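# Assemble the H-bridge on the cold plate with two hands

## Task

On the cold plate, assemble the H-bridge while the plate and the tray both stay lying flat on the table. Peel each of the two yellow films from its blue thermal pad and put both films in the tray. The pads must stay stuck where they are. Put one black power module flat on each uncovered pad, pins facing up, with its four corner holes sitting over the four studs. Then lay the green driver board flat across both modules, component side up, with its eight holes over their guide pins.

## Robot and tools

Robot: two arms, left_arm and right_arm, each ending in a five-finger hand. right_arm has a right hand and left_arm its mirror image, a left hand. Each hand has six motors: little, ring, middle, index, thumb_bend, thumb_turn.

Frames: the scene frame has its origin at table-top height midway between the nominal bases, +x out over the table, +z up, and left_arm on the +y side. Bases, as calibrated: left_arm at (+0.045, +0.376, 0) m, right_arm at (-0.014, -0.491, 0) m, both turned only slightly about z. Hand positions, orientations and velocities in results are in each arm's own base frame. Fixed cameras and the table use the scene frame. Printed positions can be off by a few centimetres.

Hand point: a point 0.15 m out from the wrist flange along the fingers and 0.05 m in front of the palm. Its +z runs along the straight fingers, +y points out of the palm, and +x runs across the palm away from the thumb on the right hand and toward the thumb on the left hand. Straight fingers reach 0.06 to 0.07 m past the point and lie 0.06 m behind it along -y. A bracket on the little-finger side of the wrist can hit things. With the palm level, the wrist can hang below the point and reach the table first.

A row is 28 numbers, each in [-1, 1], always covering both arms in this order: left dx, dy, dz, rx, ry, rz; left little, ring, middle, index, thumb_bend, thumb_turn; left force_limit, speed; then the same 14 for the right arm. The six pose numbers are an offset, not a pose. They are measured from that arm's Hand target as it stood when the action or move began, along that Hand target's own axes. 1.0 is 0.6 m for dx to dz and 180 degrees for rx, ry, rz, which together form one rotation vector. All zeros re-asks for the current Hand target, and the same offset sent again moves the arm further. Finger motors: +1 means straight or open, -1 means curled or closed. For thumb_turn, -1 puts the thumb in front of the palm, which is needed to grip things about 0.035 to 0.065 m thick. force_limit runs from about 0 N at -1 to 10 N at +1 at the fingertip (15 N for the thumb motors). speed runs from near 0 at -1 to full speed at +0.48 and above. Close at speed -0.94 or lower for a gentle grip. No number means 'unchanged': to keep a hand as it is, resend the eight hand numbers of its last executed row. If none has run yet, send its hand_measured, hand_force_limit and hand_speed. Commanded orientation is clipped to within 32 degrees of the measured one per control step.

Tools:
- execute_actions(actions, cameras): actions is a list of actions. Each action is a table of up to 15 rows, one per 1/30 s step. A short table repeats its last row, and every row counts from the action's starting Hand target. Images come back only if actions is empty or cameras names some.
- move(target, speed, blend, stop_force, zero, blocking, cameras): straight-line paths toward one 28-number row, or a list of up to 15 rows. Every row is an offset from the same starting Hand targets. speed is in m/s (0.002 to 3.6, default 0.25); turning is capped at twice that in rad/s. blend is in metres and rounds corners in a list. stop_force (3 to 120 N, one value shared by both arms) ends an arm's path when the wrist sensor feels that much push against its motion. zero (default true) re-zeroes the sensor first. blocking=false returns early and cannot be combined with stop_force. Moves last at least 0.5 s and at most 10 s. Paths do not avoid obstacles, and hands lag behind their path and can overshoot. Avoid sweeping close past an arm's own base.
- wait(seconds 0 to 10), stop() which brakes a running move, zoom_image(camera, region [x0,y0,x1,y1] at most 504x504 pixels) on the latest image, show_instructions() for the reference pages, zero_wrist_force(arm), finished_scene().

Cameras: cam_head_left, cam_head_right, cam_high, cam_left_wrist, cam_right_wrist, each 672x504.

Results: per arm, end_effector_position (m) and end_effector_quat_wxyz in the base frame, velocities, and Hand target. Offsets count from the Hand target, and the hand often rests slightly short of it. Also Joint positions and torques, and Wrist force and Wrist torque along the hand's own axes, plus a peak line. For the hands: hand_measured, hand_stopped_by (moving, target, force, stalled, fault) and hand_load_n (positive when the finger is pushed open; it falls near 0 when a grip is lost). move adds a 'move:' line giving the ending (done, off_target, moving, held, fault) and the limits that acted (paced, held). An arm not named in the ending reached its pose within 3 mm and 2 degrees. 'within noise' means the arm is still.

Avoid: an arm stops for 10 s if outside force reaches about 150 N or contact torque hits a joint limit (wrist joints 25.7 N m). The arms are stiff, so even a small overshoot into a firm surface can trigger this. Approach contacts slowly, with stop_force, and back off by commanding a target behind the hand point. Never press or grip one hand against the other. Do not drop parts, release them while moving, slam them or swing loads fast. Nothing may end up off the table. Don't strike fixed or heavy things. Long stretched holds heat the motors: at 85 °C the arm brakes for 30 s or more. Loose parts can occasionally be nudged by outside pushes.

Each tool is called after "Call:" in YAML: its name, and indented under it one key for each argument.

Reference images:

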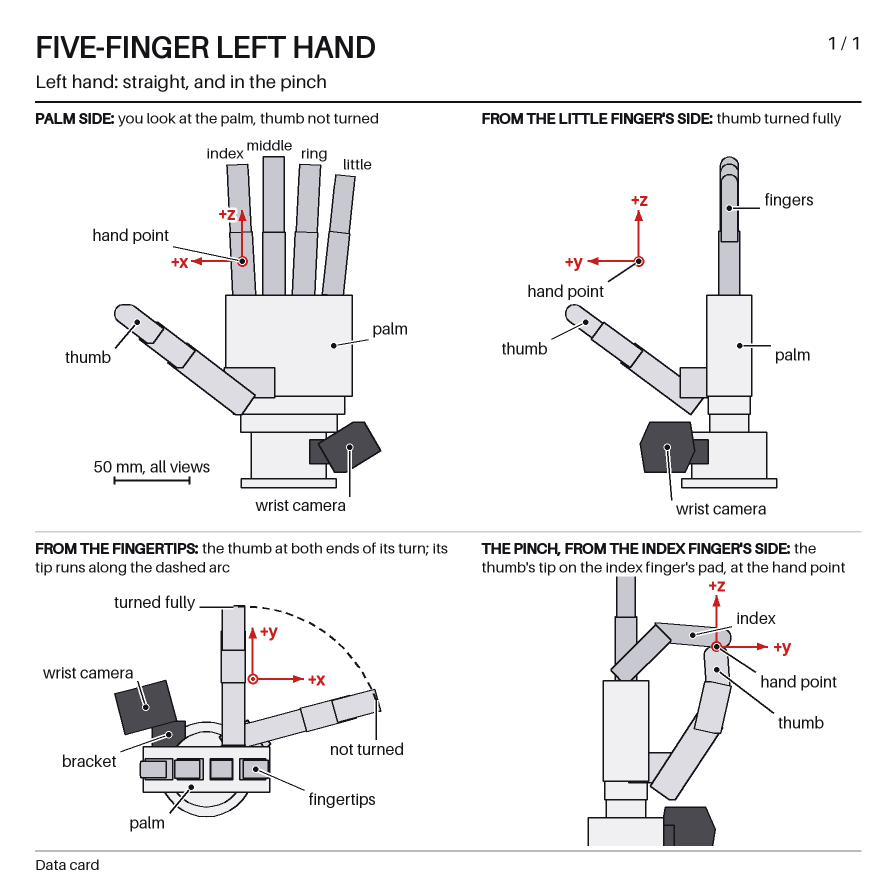

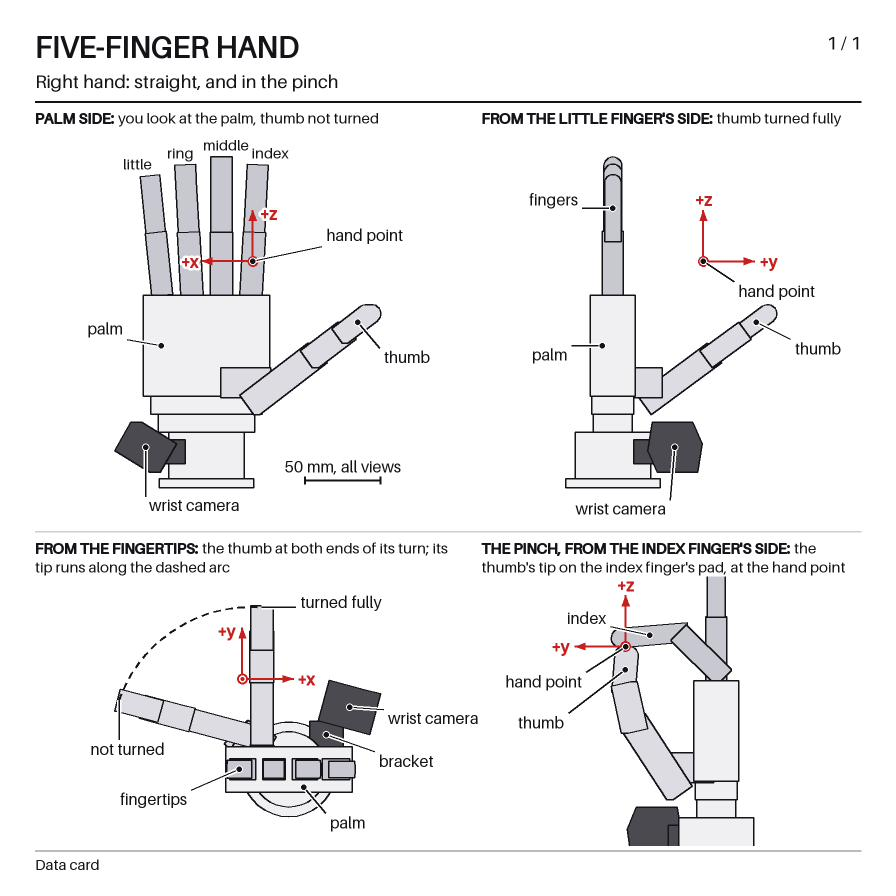

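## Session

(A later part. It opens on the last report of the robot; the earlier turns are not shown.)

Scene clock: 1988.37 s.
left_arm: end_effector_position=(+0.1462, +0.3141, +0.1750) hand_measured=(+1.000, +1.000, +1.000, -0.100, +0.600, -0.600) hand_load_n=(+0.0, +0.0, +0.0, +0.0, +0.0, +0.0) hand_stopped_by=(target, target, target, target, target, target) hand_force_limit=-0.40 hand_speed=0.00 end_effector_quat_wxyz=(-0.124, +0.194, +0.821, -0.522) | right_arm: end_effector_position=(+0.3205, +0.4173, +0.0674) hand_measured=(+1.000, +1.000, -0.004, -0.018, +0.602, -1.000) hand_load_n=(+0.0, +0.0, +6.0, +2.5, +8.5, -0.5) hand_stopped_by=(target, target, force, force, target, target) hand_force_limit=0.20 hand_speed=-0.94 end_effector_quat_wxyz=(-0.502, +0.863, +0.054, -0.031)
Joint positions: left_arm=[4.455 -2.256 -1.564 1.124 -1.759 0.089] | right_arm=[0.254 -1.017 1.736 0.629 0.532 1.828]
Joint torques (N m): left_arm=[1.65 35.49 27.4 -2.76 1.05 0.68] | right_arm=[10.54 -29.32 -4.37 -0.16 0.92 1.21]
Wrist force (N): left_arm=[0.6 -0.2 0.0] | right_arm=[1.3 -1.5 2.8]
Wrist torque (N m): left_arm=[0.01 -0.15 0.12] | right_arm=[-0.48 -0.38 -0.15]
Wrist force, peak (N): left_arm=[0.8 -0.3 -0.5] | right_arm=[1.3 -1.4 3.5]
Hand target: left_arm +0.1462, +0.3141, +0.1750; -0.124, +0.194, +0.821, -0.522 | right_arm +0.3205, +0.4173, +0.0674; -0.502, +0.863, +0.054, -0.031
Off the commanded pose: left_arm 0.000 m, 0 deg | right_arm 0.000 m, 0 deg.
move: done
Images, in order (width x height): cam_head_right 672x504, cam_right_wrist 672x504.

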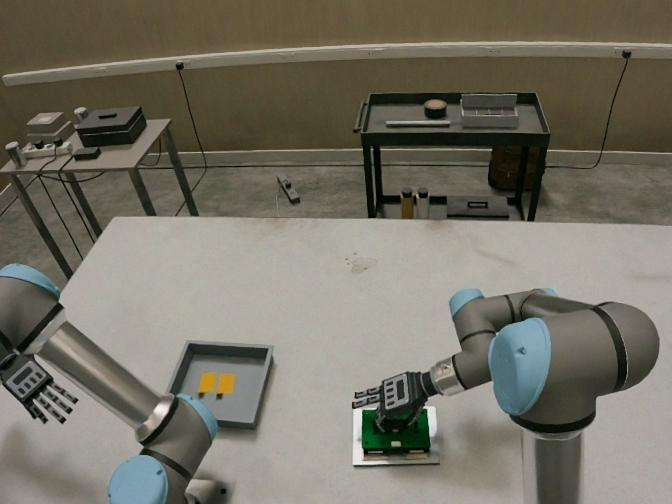

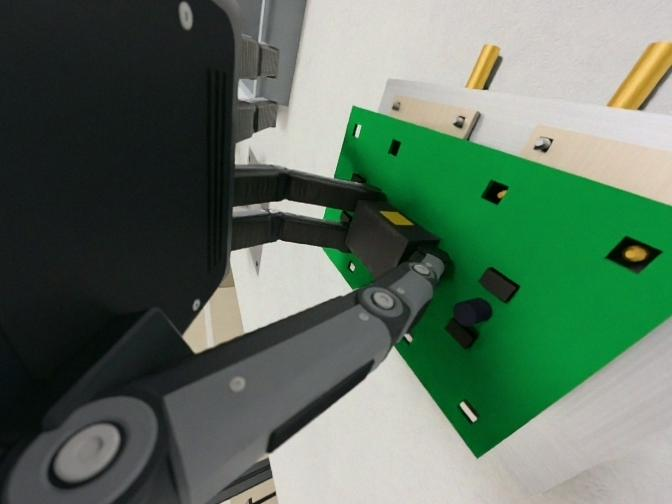

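Call:
move:
  target: [0,0,0,0,0,0,1,1,1,-0.1,0.6,-0.6,-0.4,0,-0.00075,0.005667,0.004192,0,0,0,1,1,-0.5,-0.5,0.6,-1,0.2,-0.94]
  speed: 0.006
  stop_force: 3
  cameras: ["cam_right_wrist","cam_head_right"]

Call:
zoom_image:
  camera: "cam_right_wrist"
  region: [600, 225, 660, 285]

Call:
zoom_image:
  camera: "cam_right_wrist"
  region: [465, 165, 525, 225]

Call:
zoom_image:
  camera: "cam_right_wrist"
  region: [430, 370, 510, 450]

Call:
zoom_image:
  camera: "cam_right_wrist"
  region: [345, 105, 415, 165]

Call:
zoom_image:
  camera: "cam_head_right"
  region: [350, 400, 440, 470]

Scene clock: 2017.50 s.
left_arm: end_effector_position=(+0.1462, +0.3141, +0.1750) hand_measured=(+1.000, +1.000, +1.000, -0.100, +0.600, -0.600) hand_load_n=(+0.0, +0.0, +0.0, +0.0, +0.0, +0.0) hand_stopped_by=(target, target, target, target, target, target) hand_force_limit=-0.40 hand_speed=0.00 end_effector_quat_wxyz=(-0.124, +0.194, +0.821, -0.522) | right_arm: end_effector_position=(+0.3200, +0.4178, +0.0632) hand_measured=(+1.000, +1.000, -0.004, -0.018, +0.602, -1.000) hand_load_n=(+0.0, +0.0, +6.5, +3.0, +8.5, -0.5) hand_stopped_by=(target, target, force, force, target, target) hand_force_limit=0.20 hand_speed=-0.94 end_effector_quat_wxyz=(-0.502, +0.863, +0.054, -0.031)
Joint positions: left_arm=[4.455 -2.256 -1.564 1.124 -1.759 0.089] | right_arm=[0.255 -1.011 1.739 0.618 0.532 1.83]
Joint torques (N m): left_arm=[0.52 35.46 26.77 -2.47 0.89 0.63] | right_arm=[10.52 -29.97 -3.86 -0.17 0.86 1.2]
Wrist force (N): left_arm=[0.7 -0.2 -0.3] | right_arm=[1.4 -1.5 3.2]
Wrist torque (N m): left_arm=[0.02 -0.18 0.13] | right_arm=[-0.51 -0.41 -0.14]
Wrist force, peak (N): left_arm=[1.0 -0.1 -0.6] | right_arm=[1.3 -1.7 3.5]
Hand target: left_arm +0.1462, +0.3141, +0.1750; -0.124, +0.194, +0.821, -0.522 | right_arm +0.3200, +0.4178, +0.0632; -0.502, +0.863, +0.054, -0.031
Off the commanded pose: left_arm 0.000 m, 0 deg | right_arm 0.000 m, 0 deg.
move: done
Images, in order (width x height): cam_head_right 672x504, cam_right_wrist 672x504.

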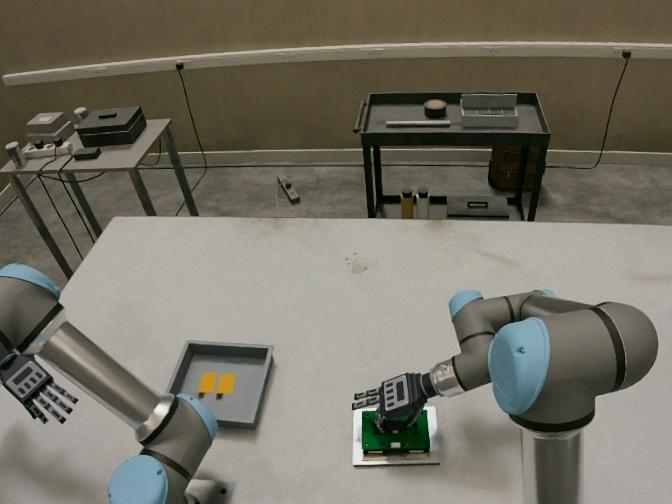

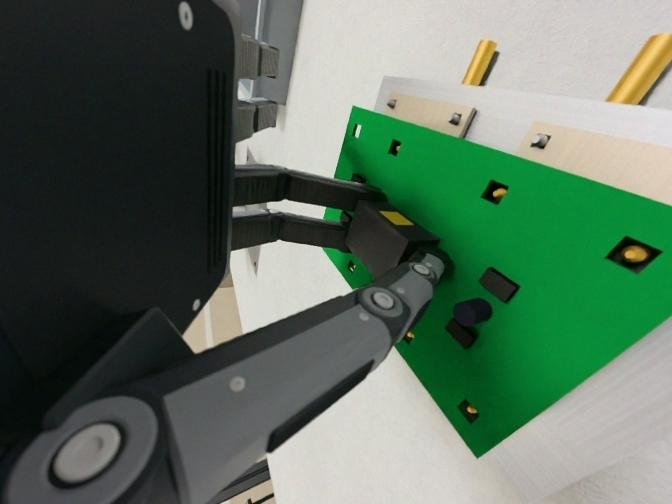

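Scaled by 8.400 from the camera's 672x504 image, which has a finer 960x720 frame.

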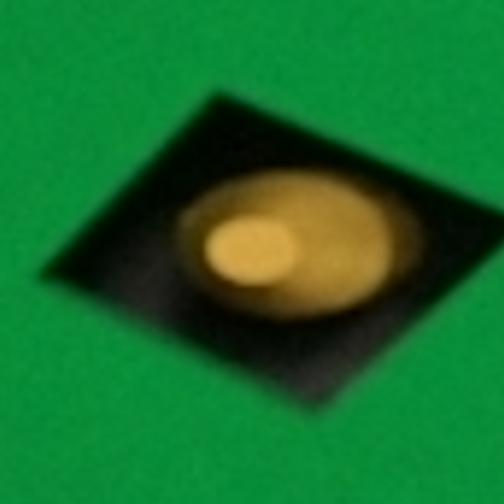

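Scaled by 8.400 from the camera's 672x504 image, which has a finer 960x720 frame.

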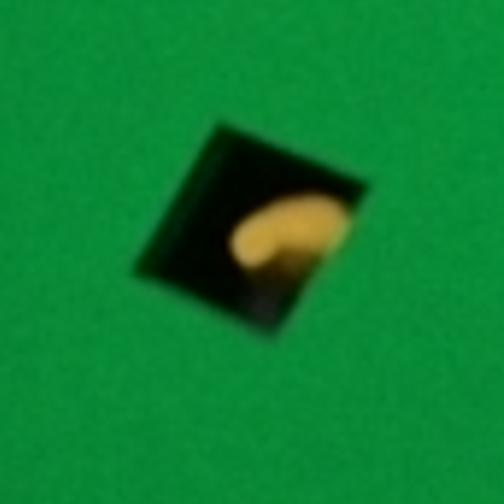

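Scaled by 6.300 from the camera's 672x504 image, which has a finer 960x720 frame.

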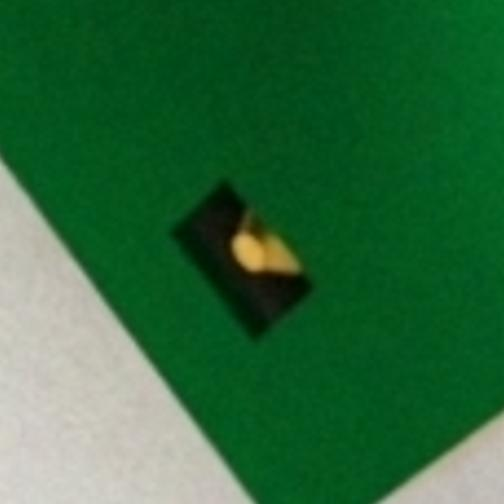

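Scaled by 7.200 from the camera's 672x504 image, which has a finer 960x720 frame.

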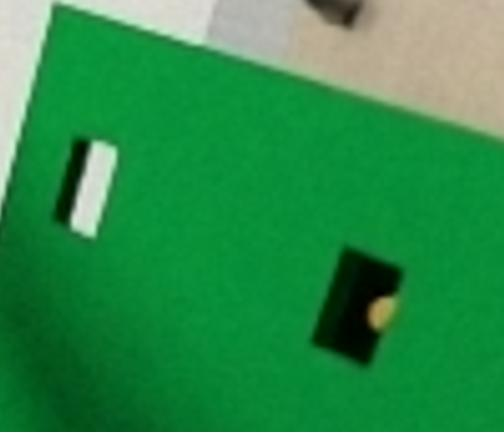

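Scaled by 5.600 from the camera's 672x504 image, which has a finer 960x720 frame.

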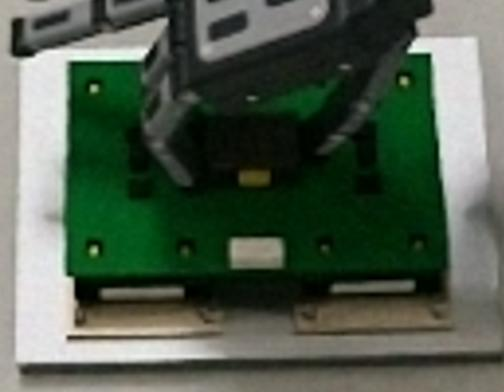

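Call:
zoom_image:
  camera: "cam_right_wrist"
  region: [452, 393, 488, 429]

Call:
zoom_image:
  camera: "cam_right_wrist"
  region: [395, 325, 425, 355]

Call:
zoom_image:
  camera: "cam_right_wrist"
  region: [340, 255, 364, 279]

Call:
zoom_image:
  camera: "cam_head_right"
  region: [355, 405, 435, 460]

Scaled by 14.000 from the camera's 672x504 image, which has a finer 960x720 frame.

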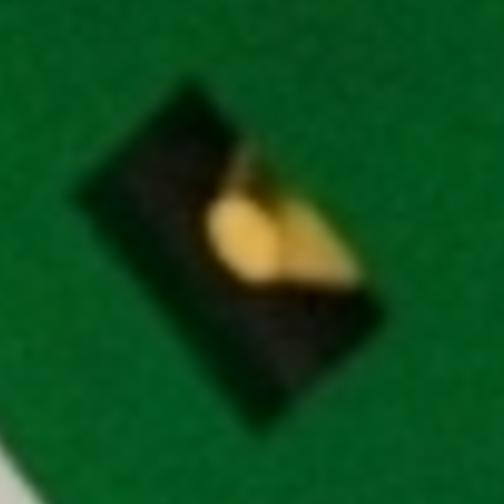

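Scaled by 16.800 from the camera's 672x504 image, which has a finer 960x720 frame.

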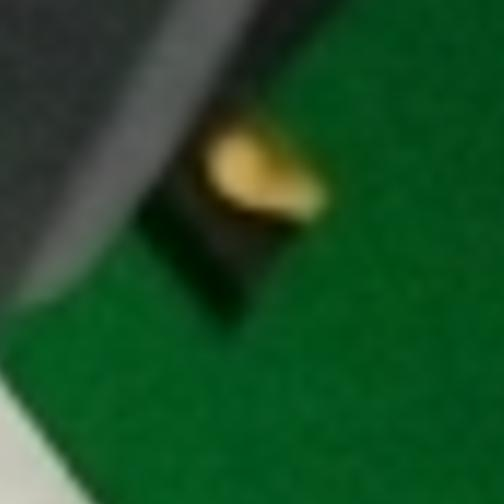

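Scaled by 21.000 from the camera's 672x504 image, which has a finer 960x720 frame.

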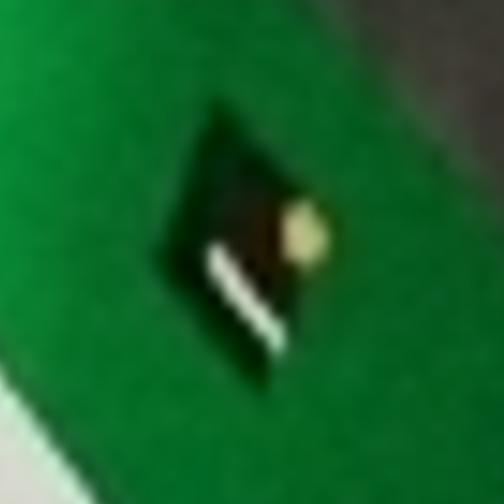

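Scaled by 6.300 from the camera's 672x504 image, which has a finer 960x720 frame.

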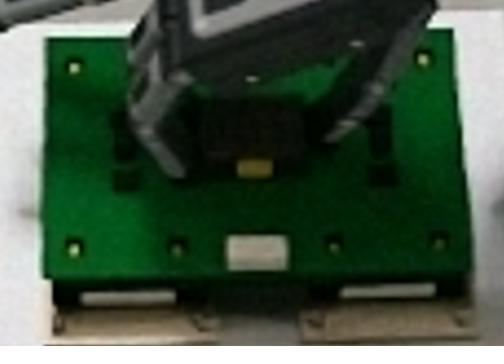

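Call:
move:
  target: [0,0,0,0,0,0,1,1,1,-0.1,0.6,-0.6,-0.4,0,-0.00055,-0.000496,0.000869,-0.00417,0,0,1,1,-0.5,-0.5,0.6,-1,0.2,-0.94]
  speed: 0.006
  cameras: ["cam_right_wrist","cam_head_right"]

Call:
zoom_image:
  camera: "cam_right_wrist"
  region: [600, 225, 660, 285]

Call:
zoom_image:
  camera: "cam_right_wrist"
  region: [477, 174, 513, 210]

Call:
zoom_image:
  camera: "cam_right_wrist"
  region: [452, 393, 488, 429]

Call:
zoom_image:
  camera: "cam_right_wrist"
  region: [345, 105, 415, 165]

Call:
zoom_image:
  camera: "cam_right_wrist"
  region: [340, 255, 364, 279]

Call:
zoom_image:
  camera: "cam_head_right"
  region: [355, 405, 435, 460]

Scene clock: 2050.60 s.
left_arm: end_effector_position=(+0.1462, +0.3141, +0.1750) hand_measured=(+1.000, +1.000, +1.000, -0.100, +0.600, -0.600) hand_load_n=(+0.0, +0.0, +0.0, +0.0, +0.0, +0.0) hand_stopped_by=(target, target, target, target, target, target) hand_force_limit=-0.40 hand_speed=0.00 end_effector_quat_wxyz=(-0.124, +0.194, +0.821, -0.522) | right_arm: end_effector_position=(+0.3196, +0.4183, +0.0632) hand_measured=(+1.000, +1.000, -0.004, -0.018, +0.602, -1.000) hand_load_n=(+0.0, -0.5, +6.0, +2.5, +8.5, -0.5) hand_stopped_by=(target, target, force, force, target, target) hand_force_limit=0.20 hand_speed=-0.94 end_effector_quat_wxyz=(-0.496, +0.866, +0.054, -0.031)
Joint positions: left_arm=[4.455 -2.256 -1.564 1.124 -1.759 0.089] | right_arm=[0.262 -1.014 1.734 0.621 0.546 1.837]
Joint torques (N m): left_arm=[-0.89 36.11 27.45 -2.37 0.72 0.57] | right_arm=[10.58 -47.81 -24.32 4.41 0.71 1.21]
Wrist force (N): left_arm=[0.6 0.0 -0.3] | right_arm=[1.0 -1.3 3.3]
Wrist torque (N m): left_arm=[0.03 -0.15 0.11] | right_arm=[-0.48 -0.36 -0.16]
Wrist force, peak (N): left_arm=[0.9 -0.3 -0.4] | right_arm=[1.1 -1.5 3.7]
Hand target: left_arm +0.1462, +0.3141, +0.1750; -0.124, +0.194, +0.821, -0.522 | right_arm +0.3196, +0.4183, +0.0632; -0.496, +0.866, +0.054, -0.031
Off the commanded pose: left_arm 0.000 m, 0 deg | right_arm 0.000 m, 0 deg.
move: done
Images, in order (width x height): cam_head_right 672x504, cam_right_wrist 672x504.

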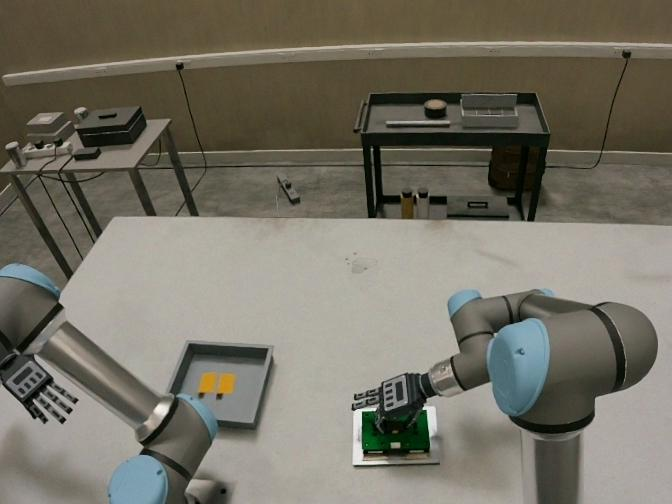

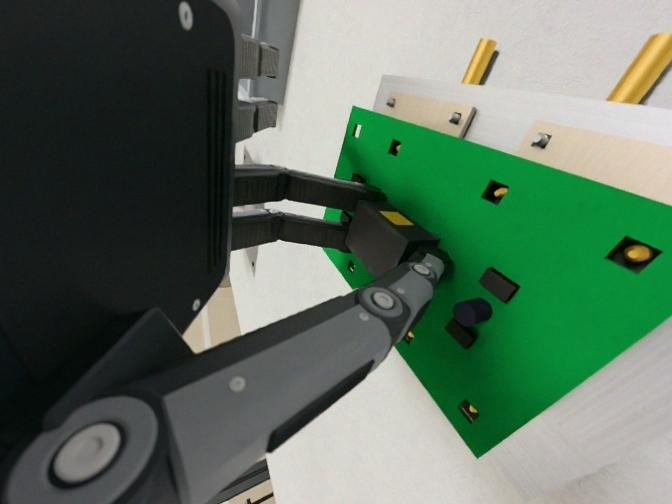

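Scaled by 8.400 from the camera's 672x504 image, which has a finer 960x720 frame.

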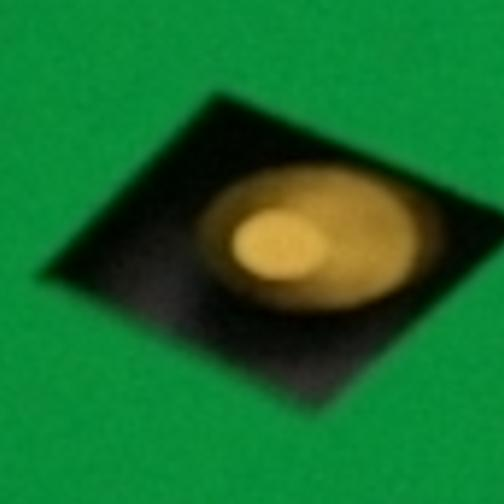

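Scaled by 14.000 from the camera's 672x504 image, which has a finer 960x720 frame.

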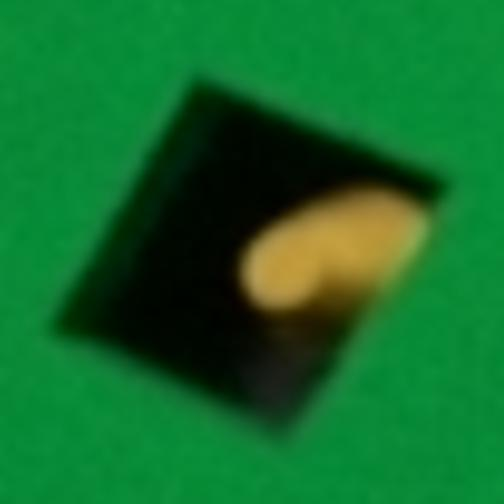

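Scaled by 14.000 from the camera's 672x504 image, which has a finer 960x720 frame.

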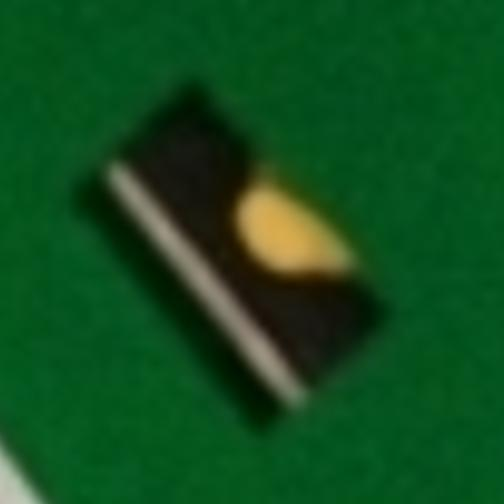

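Scaled by 7.200 from the camera's 672x504 image, which has a finer 960x720 frame.

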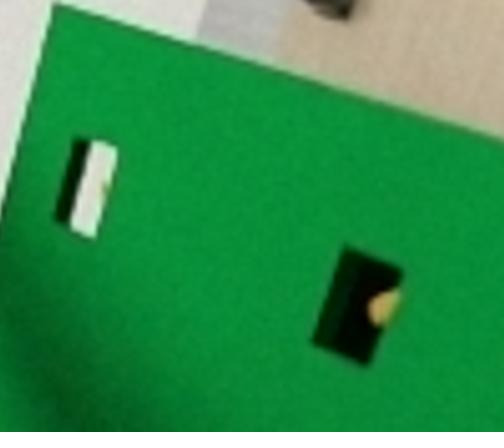

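Scaled by 21.000 from the camera's 672x504 image, which has a finer 960x720 frame.

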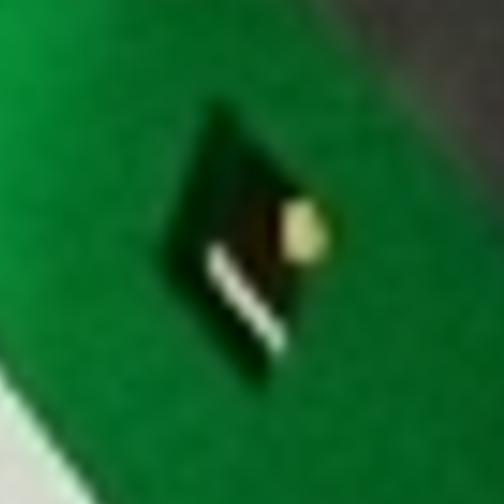

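Scaled by 6.300 from the camera's 672x504 image, which has a finer 960x720 frame.

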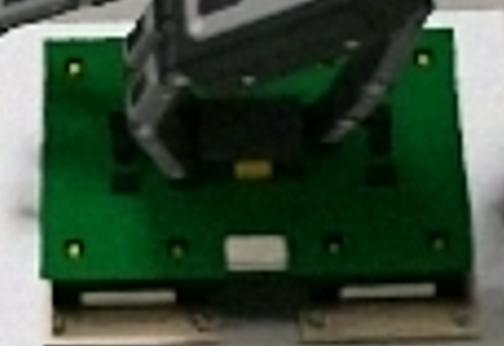

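Call:
move:
  target: [0,0,0,0,0,0,1,1,1,-0.1,0.6,-0.6,-0.4,0,0.000167,0.005689,0.003491,0,0.000725,0.000413,1,1,-0.5,-0.5,0.6,-1,0.2,-0.94]
  speed: 0.005
  stop_force: 3
  cameras: ["cam_right_wrist","cam_head_right"]

Call:
zoom_image:
  camera: "cam_right_wrist"
  region: [600, 225, 660, 285]

Call:
zoom_image:
  camera: "cam_right_wrist"
  region: [477, 174, 513, 210]

Call:
zoom_image:
  camera: "cam_right_wrist"
  region: [452, 393, 488, 429]

Call:
zoom_image:
  camera: "cam_right_wrist"
  region: [345, 105, 415, 165]

Call:
zoom_image:
  camera: "cam_right_wrist"
  region: [340, 255, 364, 279]

Call:
zoom_image:
  camera: "cam_head_right"
  region: [355, 405, 435, 460]

Scene clock: 2082.80 s.
left_arm: end_effector_position=(+0.1462, +0.3141, +0.1750) hand_measured=(+1.000, +1.000, +1.000, -0.100, +0.600, -0.600) hand_load_n=(+0.0, +0.0, +0.0, +0.0, +0.0, +0.0) hand_stopped_by=(target, target, target, target, target, target) hand_force_limit=-0.40 hand_speed=0.00 end_effector_quat_wxyz=(-0.124, +0.194, +0.821, -0.522) | right_arm: end_effector_position=(+0.3197, +0.4184, +0.0592) hand_measured=(+1.000, +1.000, -0.004, -0.018, +0.602, -1.000) hand_load_n=(+0.0, +0.0, +6.0, +3.0, +8.5, -0.5) hand_stopped_by=(target, target, force, force, target, target) hand_force_limit=0.20 hand_speed=-0.94 end_effector_quat_wxyz=(-0.496, +0.866, +0.053, -0.030)
Joint positions: left_arm=[4.455 -2.256 -1.564 1.124 -1.759 0.089] | right_arm=[0.262 -1.009 1.738 0.608 0.547 1.843]
Joint torques (N m): left_arm=[-1.39 35.79 26.17 -1.93 0.71 0.51] | right_arm=[10.29 -29.6 -3.9 -0.1 0.79 1.21]
Wrist force (N): left_arm=[0.5 0.0 -0.3] | right_arm=[0.9 -1.4 2.6]
Wrist torque (N m): left_arm=[0.05 -0.14 0.10] | right_arm=[-0.45 -0.31 -0.15]
Wrist force, peak (N): left_arm=[0.7 -0.5 -0.5] | right_arm=[1.6 -1.6 3.4]
Hand target: left_arm +0.1462, +0.3141, +0.1750; -0.124, +0.194, +0.821, -0.522 | right_arm +0.3197, +0.4184, +0.0592; -0.496, +0.866, +0.053, -0.030
Off the commanded pose: left_arm 0.000 m, 0 deg | right_arm 0.000 m, 0 deg.
move: done
Images, in order (width x height): cam_head_right 672x504, cam_right_wrist 672x504.

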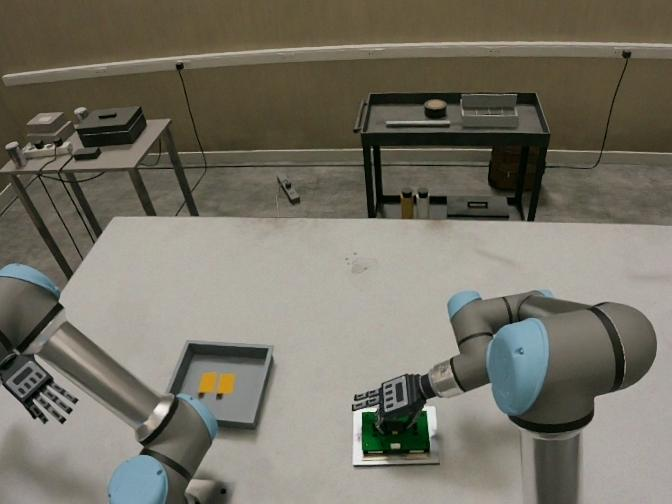

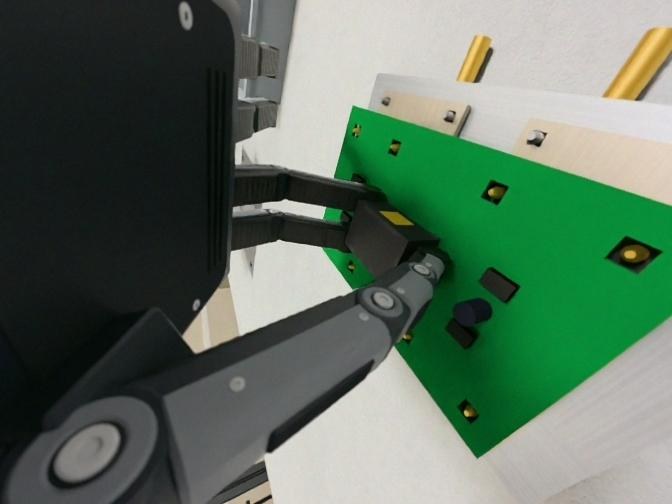

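Scaled by 8.400 from the camera's 672x504 image, which has a finer 960x720 frame.

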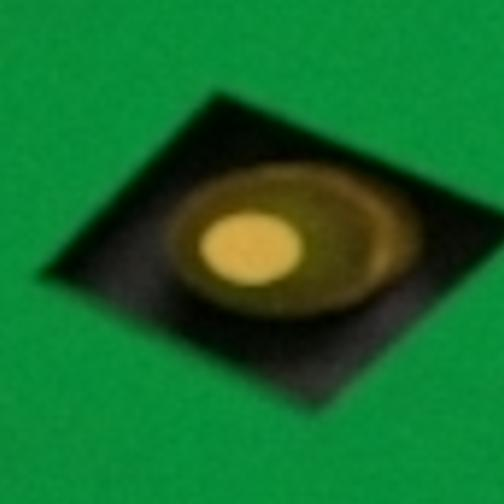

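Scaled by 14.000 from the camera's 672x504 image, which has a finer 960x720 frame.

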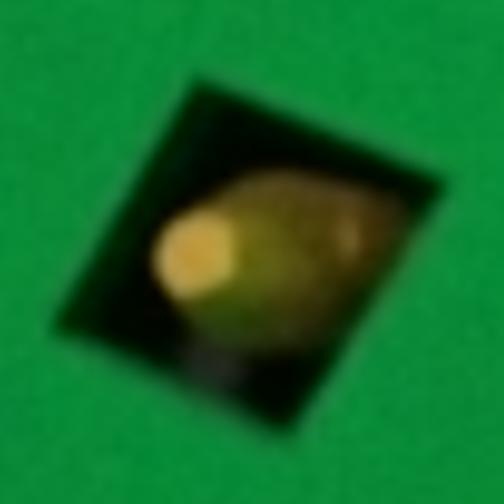

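Scaled by 14.000 from the camera's 672x504 image, which has a finer 960x720 frame.

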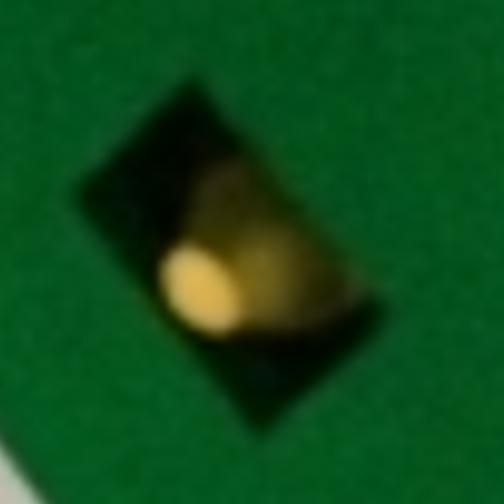

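Scaled by 7.200 from the camera's 672x504 image, which has a finer 960x720 frame.

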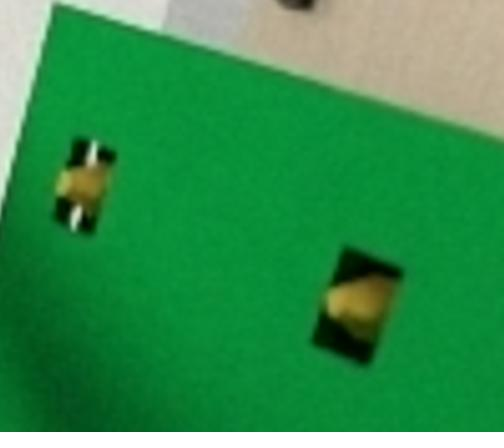

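Scaled by 21.000 from the camera's 672x504 image, which has a finer 960x720 frame.

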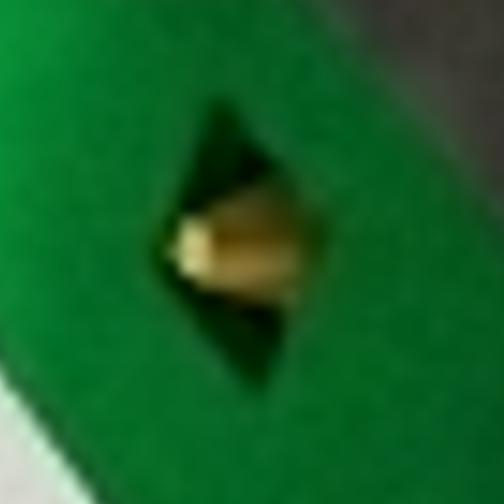

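Scaled by 6.300 from the camera's 672x504 image, which has a finer 960x720 frame.

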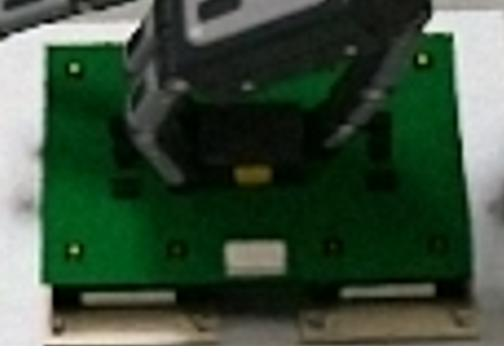

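Call:
move:
  target: [0,0,0,0,0,0,1,1,1,-0.1,0.6,-0.6,-0.4,0,0,0.007196,0.00422,0,0,0,1,1,-0.5,-0.5,0.6,-1,0.2,-0.94]
  speed: 0.004
  stop_force: 3
  cameras: ["cam_right_wrist","cam_head_right"]

Call:
zoom_image:
  camera: "cam_right_wrist"
  region: [600, 225, 660, 285]

Call:
zoom_image:
  camera: "cam_right_wrist"
  region: [477, 174, 513, 210]

Call:
zoom_image:
  camera: "cam_right_wrist"
  region: [452, 393, 488, 429]

Call:
zoom_image:
  camera: "cam_right_wrist"
  region: [345, 105, 415, 165]

Call:
zoom_image:
  camera: "cam_right_wrist"
  region: [340, 255, 364, 279]

Call:
zoom_image:
  camera: "cam_head_right"
  region: [355, 405, 435, 460]

Scene clock: 2096.37 s.
left_arm: end_effector_position=(+0.1462, +0.3141, +0.1750) hand_measured=(+1.000, +1.000, +1.000, -0.100, +0.600, -0.600) hand_load_n=(+0.0, +0.0, +0.0, +0.0, +0.0, +0.0) hand_stopped_by=(target, target, target, target, target, target) hand_force_limit=-0.40 hand_speed=0.00 end_effector_quat_wxyz=(-0.124, +0.194, +0.821, -0.522) | right_arm: end_effector_position=(+0.3197, +0.4184, +0.0550) hand_measured=(+1.000, +1.000, -0.004, -0.018, +0.602, -1.000) hand_load_n=(+0.0, +0.0, +6.0, +3.0, +8.0, -0.5) hand_stopped_by=(target, target, force, force, target, target) hand_force_limit=0.20 hand_speed=-0.94 end_effector_quat_wxyz=(-0.496, +0.866, +0.053, -0.030)
Joint positions: left_arm=[4.455 -2.256 -1.564 1.124 -1.759 0.089] | right_arm=[0.262 -1.002 1.741 0.599 0.547 1.843]
Joint torques (N m): left_arm=[-1.44 36.6 26.77 -1.74 0.57 0.52] | right_arm=[9.13 -46.15 -20.62 3.94 0.66 -0.66]
Wrist force (N): left_arm=[0.5 -0.2 0.0] | right_arm=[1.0 -4.8 1.3]
Wrist torque (N m): left_arm=[-0.01 -0.14 0.12] | right_arm=[-0.56 -0.30 -0.21]
Wrist force, peak (N): left_arm=[0.9 -0.1 -0.5] | right_arm=[1.2 -7.8 -0.8]
Hand target: left_arm +0.1462, +0.3141, +0.1750; -0.124, +0.194, +0.821, -0.522 | right_arm +0.3197, +0.4184, +0.0550; -0.496, +0.866, +0.053, -0.030 (not the last commanded pose)
Off the commanded pose: left_arm 0.000 m, 0 deg | right_arm 0.001 m, 0 deg.
move: contact (right_arm)
Images, in order (width x height): cam_head_right 672x504, cam_right_wrist 672x504.

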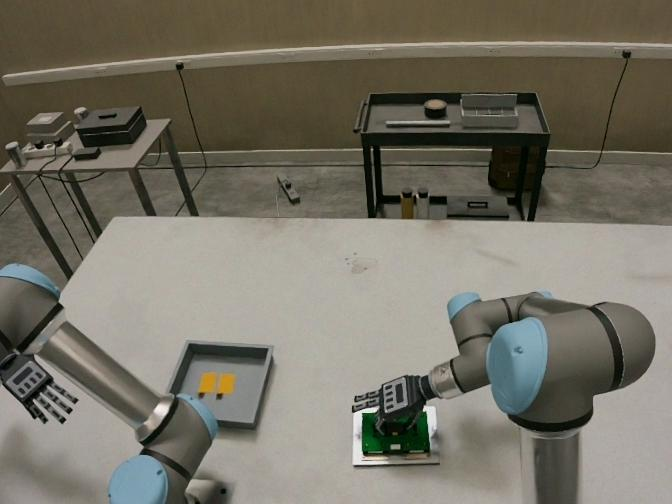

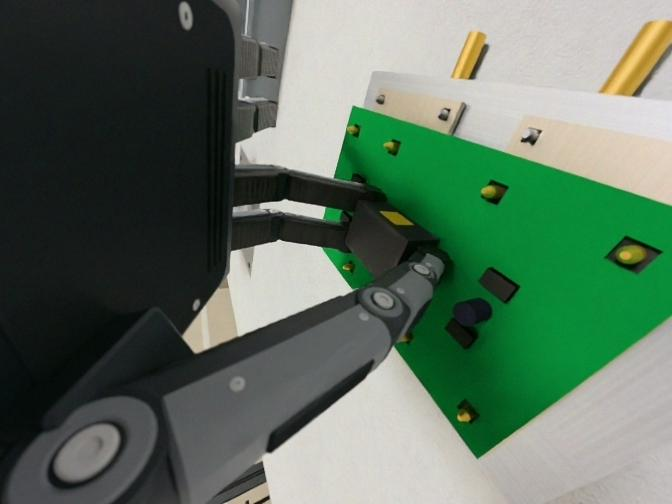

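Scaled by 8.400 from the camera's 672x504 image, which has a finer 960x720 frame.

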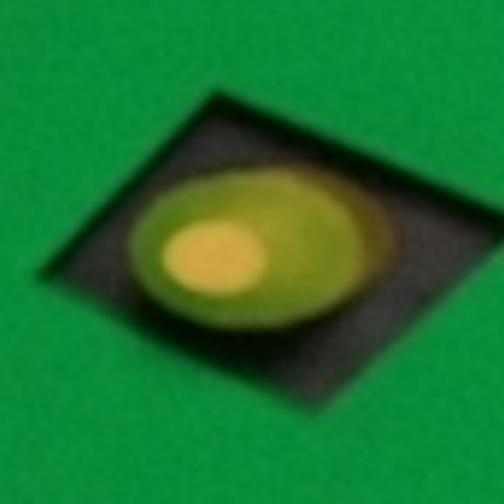

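Scaled by 14.000 from the camera's 672x504 image, which has a finer 960x720 frame.

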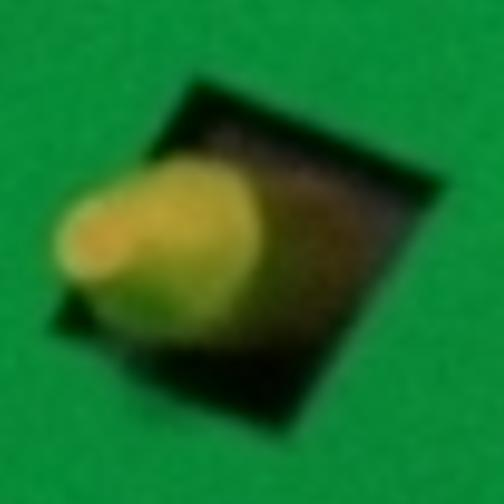

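Scaled by 14.000 from the camera's 672x504 image, which has a finer 960x720 frame.

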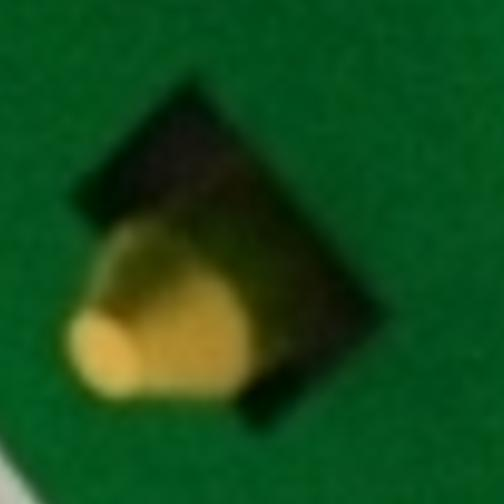

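Scaled by 7.200 from the camera's 672x504 image, which has a finer 960x720 frame.

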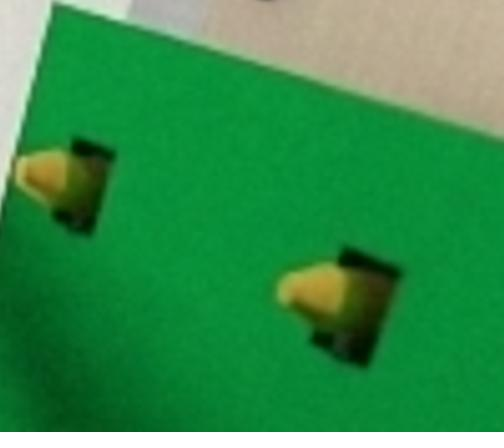

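Scaled by 21.000 from the camera's 672x504 image, which has a finer 960x720 frame.

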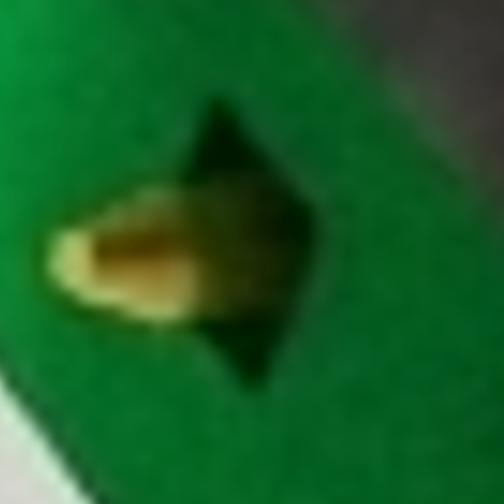

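Scaled by 6.300 from the camera's 672x504 image, which has a finer 960x720 frame.

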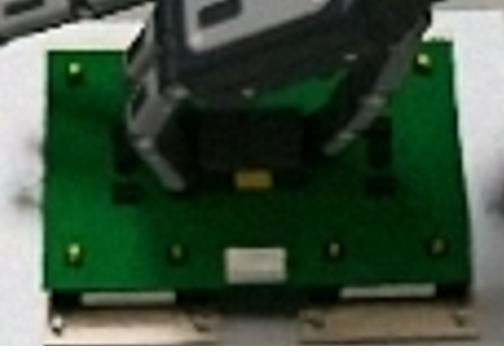

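Call:
move:
  target: [0,0,0,0,0,0,1,1,1,-0.1,0.6,-0.6,-0.4,0,0,0,0,0,0,0,1,1,0.2,0.2,0.6,-1,0.2,-0.85]
  speed: 0.01
  cameras: ["cam_right_wrist","cam_head_right"]

Call:
zoom_image:
  camera: "cam_right_wrist"
  region: [320, 160, 520, 340]

Scene clock: 2111.80 s.
left_arm: end_effector_position=(+0.1462, +0.3141, +0.1750) hand_measured=(+1.000, +1.000, +1.000, -0.100, +0.600, -0.600) hand_load_n=(+0.0, +0.0, +0.0, +0.0, +0.0, +0.0) hand_stopped_by=(target, target, target, target, target, target) hand_force_limit=-0.40 hand_speed=0.00 end_effector_quat_wxyz=(-0.124, +0.194, +0.821, -0.522) | right_arm: end_effector_position=(+0.3197, +0.4184, +0.0550) hand_measured=(+1.000, +1.000, +0.198, +0.200, +0.600, -1.000) hand_load_n=(+0.0, -0.5, -5.0, +0.0, +0.0, +0.0) hand_stopped_by=(target, target, target, target, target, target) hand_force_limit=0.20 hand_speed=-0.85 end_effector_quat_wxyz=(-0.496, +0.866, +0.053, -0.030)
Joint positions: left_arm=[4.455 -2.256 -1.564 1.124 -1.759 0.089] | right_arm=[0.262 -1.002 1.74 0.599 0.547 1.843]
Joint torques (N m): left_arm=[-2.45 36.73 26.52 -1.65 0.55 0.29] | right_arm=[8.72 -46.04 -23.29 3.91 0.16 -0.47]
Wrist force (N): left_arm=[0.6 -0.3 -0.3] | right_arm=[2.4 -2.0 -1.2]
Wrist torque (N m): left_arm=[0.01 -0.16 0.13] | right_arm=[-0.54 -0.19 -0.17]
Wrist force, peak (N): left_arm=[0.9 0.0 -0.5] | right_arm=[1.2 -5.4 1.5]
Hand target: left_arm +0.1462, +0.3141, +0.1750; -0.124, +0.194, +0.821, -0.522 | right_arm +0.3197, +0.4184, +0.0550; -0.496, +0.866, +0.053, -0.030
Off the commanded pose: left_arm 0.000 m, 0 deg | right_arm 0.000 m, 0 deg.
move: done
Images, in order (width x height): cam_head_right 672x504, cam_right_wrist 672x504.

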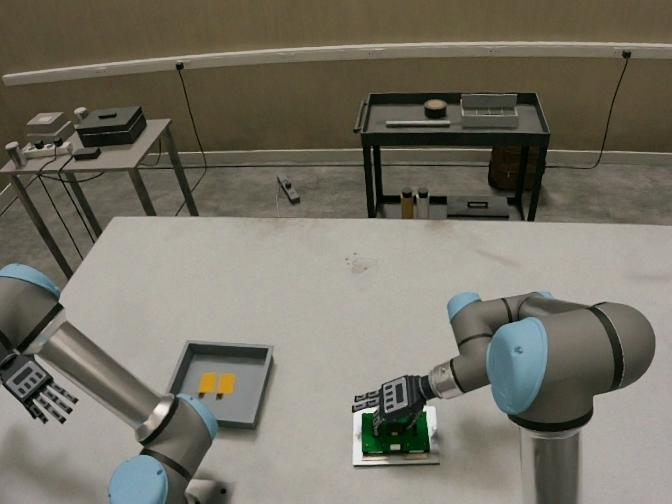

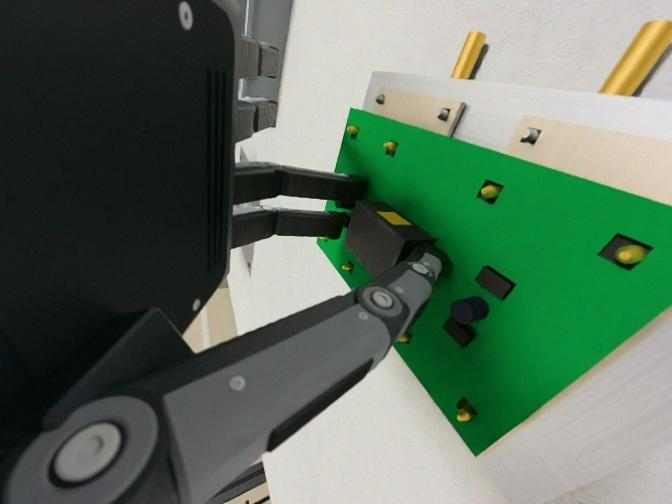

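Scaled by 2.520 from the camera's 672x504 image, which has a finer 960x720 frame.

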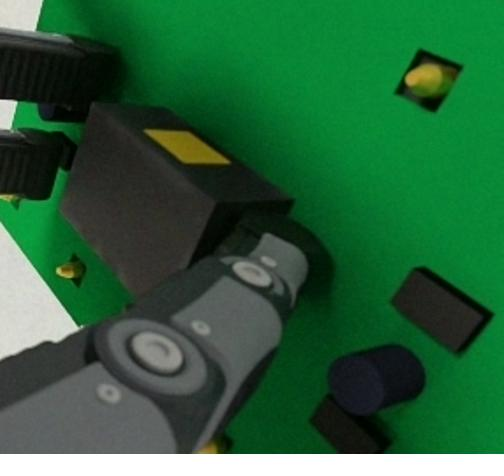

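Call:
move:
  target: [0,0,0,0,0,0,1,1,1,-0.1,0.6,-0.6,-0.4,0,0,0,0,0,0,0,1,1,0.1,0.2,0.6,-1,0.2,-0.85]
  speed: 0.01
  cameras: ["cam_right_wrist"]

Call:
zoom_image:
  camera: "cam_right_wrist"
  region: [310, 110, 460, 260]

Scene clock: 2118.67 s.
left_arm: end_effector_position=(+0.1462, +0.3141, +0.1750) hand_measured=(+1.000, +1.000, +1.000, -0.100, +0.600, -0.600) hand_load_n=(+0.0, +0.0, +0.0, +0.0, +0.0, +0.0) hand_stopped_by=(target, target, target, target, target, target) hand_force_limit=-0.40 hand_speed=0.00 end_effector_quat_wxyz=(-0.124, +0.194, +0.821, -0.522) | right_arm: end_effector_position=(+0.3197, +0.4184, +0.0550) hand_measured=(+1.000, +1.000, +0.100, +0.200, +0.600, -1.000) hand_load_n=(+0.0, +0.0, +0.0, +0.0, +0.0, +0.0) hand_stopped_by=(target, target, target, target, target, target) hand_force_limit=0.20 hand_speed=-0.85 end_effector_quat_wxyz=(-0.496, +0.866, +0.053, -0.030)
Joint positions: left_arm=[4.455 -2.256 -1.564 1.124 -1.759 0.089] | right_arm=[0.262 -1.002 1.74 0.599 0.547 1.843]
Joint torques (N m): left_arm=[-2.23 35.88 26.07 -1.65 0.65 0.33] | right_arm=[9.46 -46.19 -23.55 3.95 -2.35 -0.38]
Wrist force (N): left_arm=[0.7 -0.2 -0.3] | right_arm=[1.0 -2.4 2.4]
Wrist torque (N m): left_arm=[0.02 -0.17 0.12] | right_arm=[-0.51 -0.34 -0.17]
Wrist force, peak (N): left_arm=[0.8 -0.5 -0.4] | right_arm=[1.1 -2.5 2.8]
Hand target: left_arm +0.1462, +0.3141, +0.1750; -0.124, +0.194, +0.821, -0.522 | right_arm +0.3197, +0.4184, +0.0550; -0.496, +0.866, +0.053, -0.030
Off the commanded pose: left_arm 0.000 m, 0 deg | right_arm 0.000 m, 0 deg.
move: done
Images, in order (width x height): cam_right_wrist 672x504.

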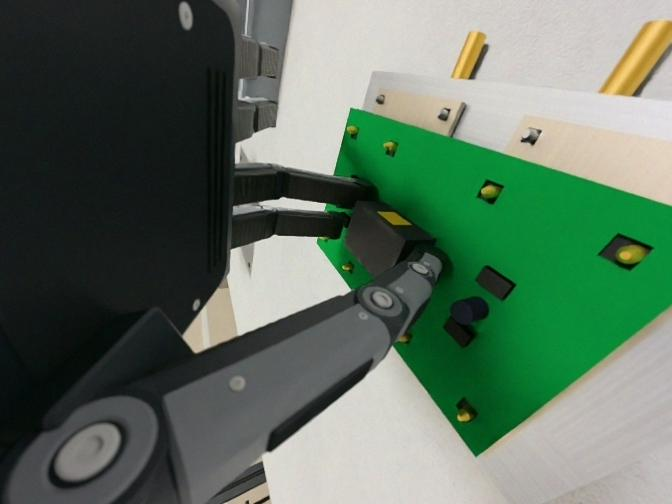

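Scaled by 3.360 from the camera's 672x504 image, which has a finer 960x720 frame.

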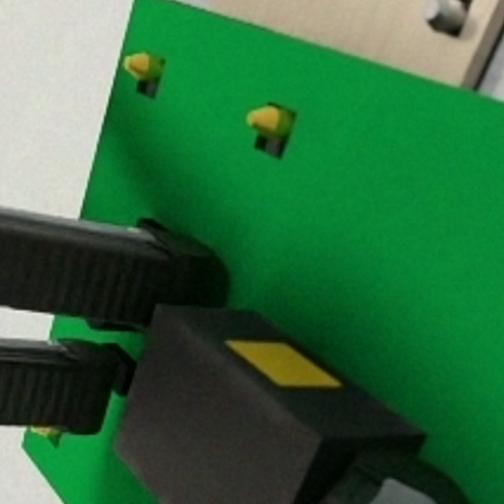

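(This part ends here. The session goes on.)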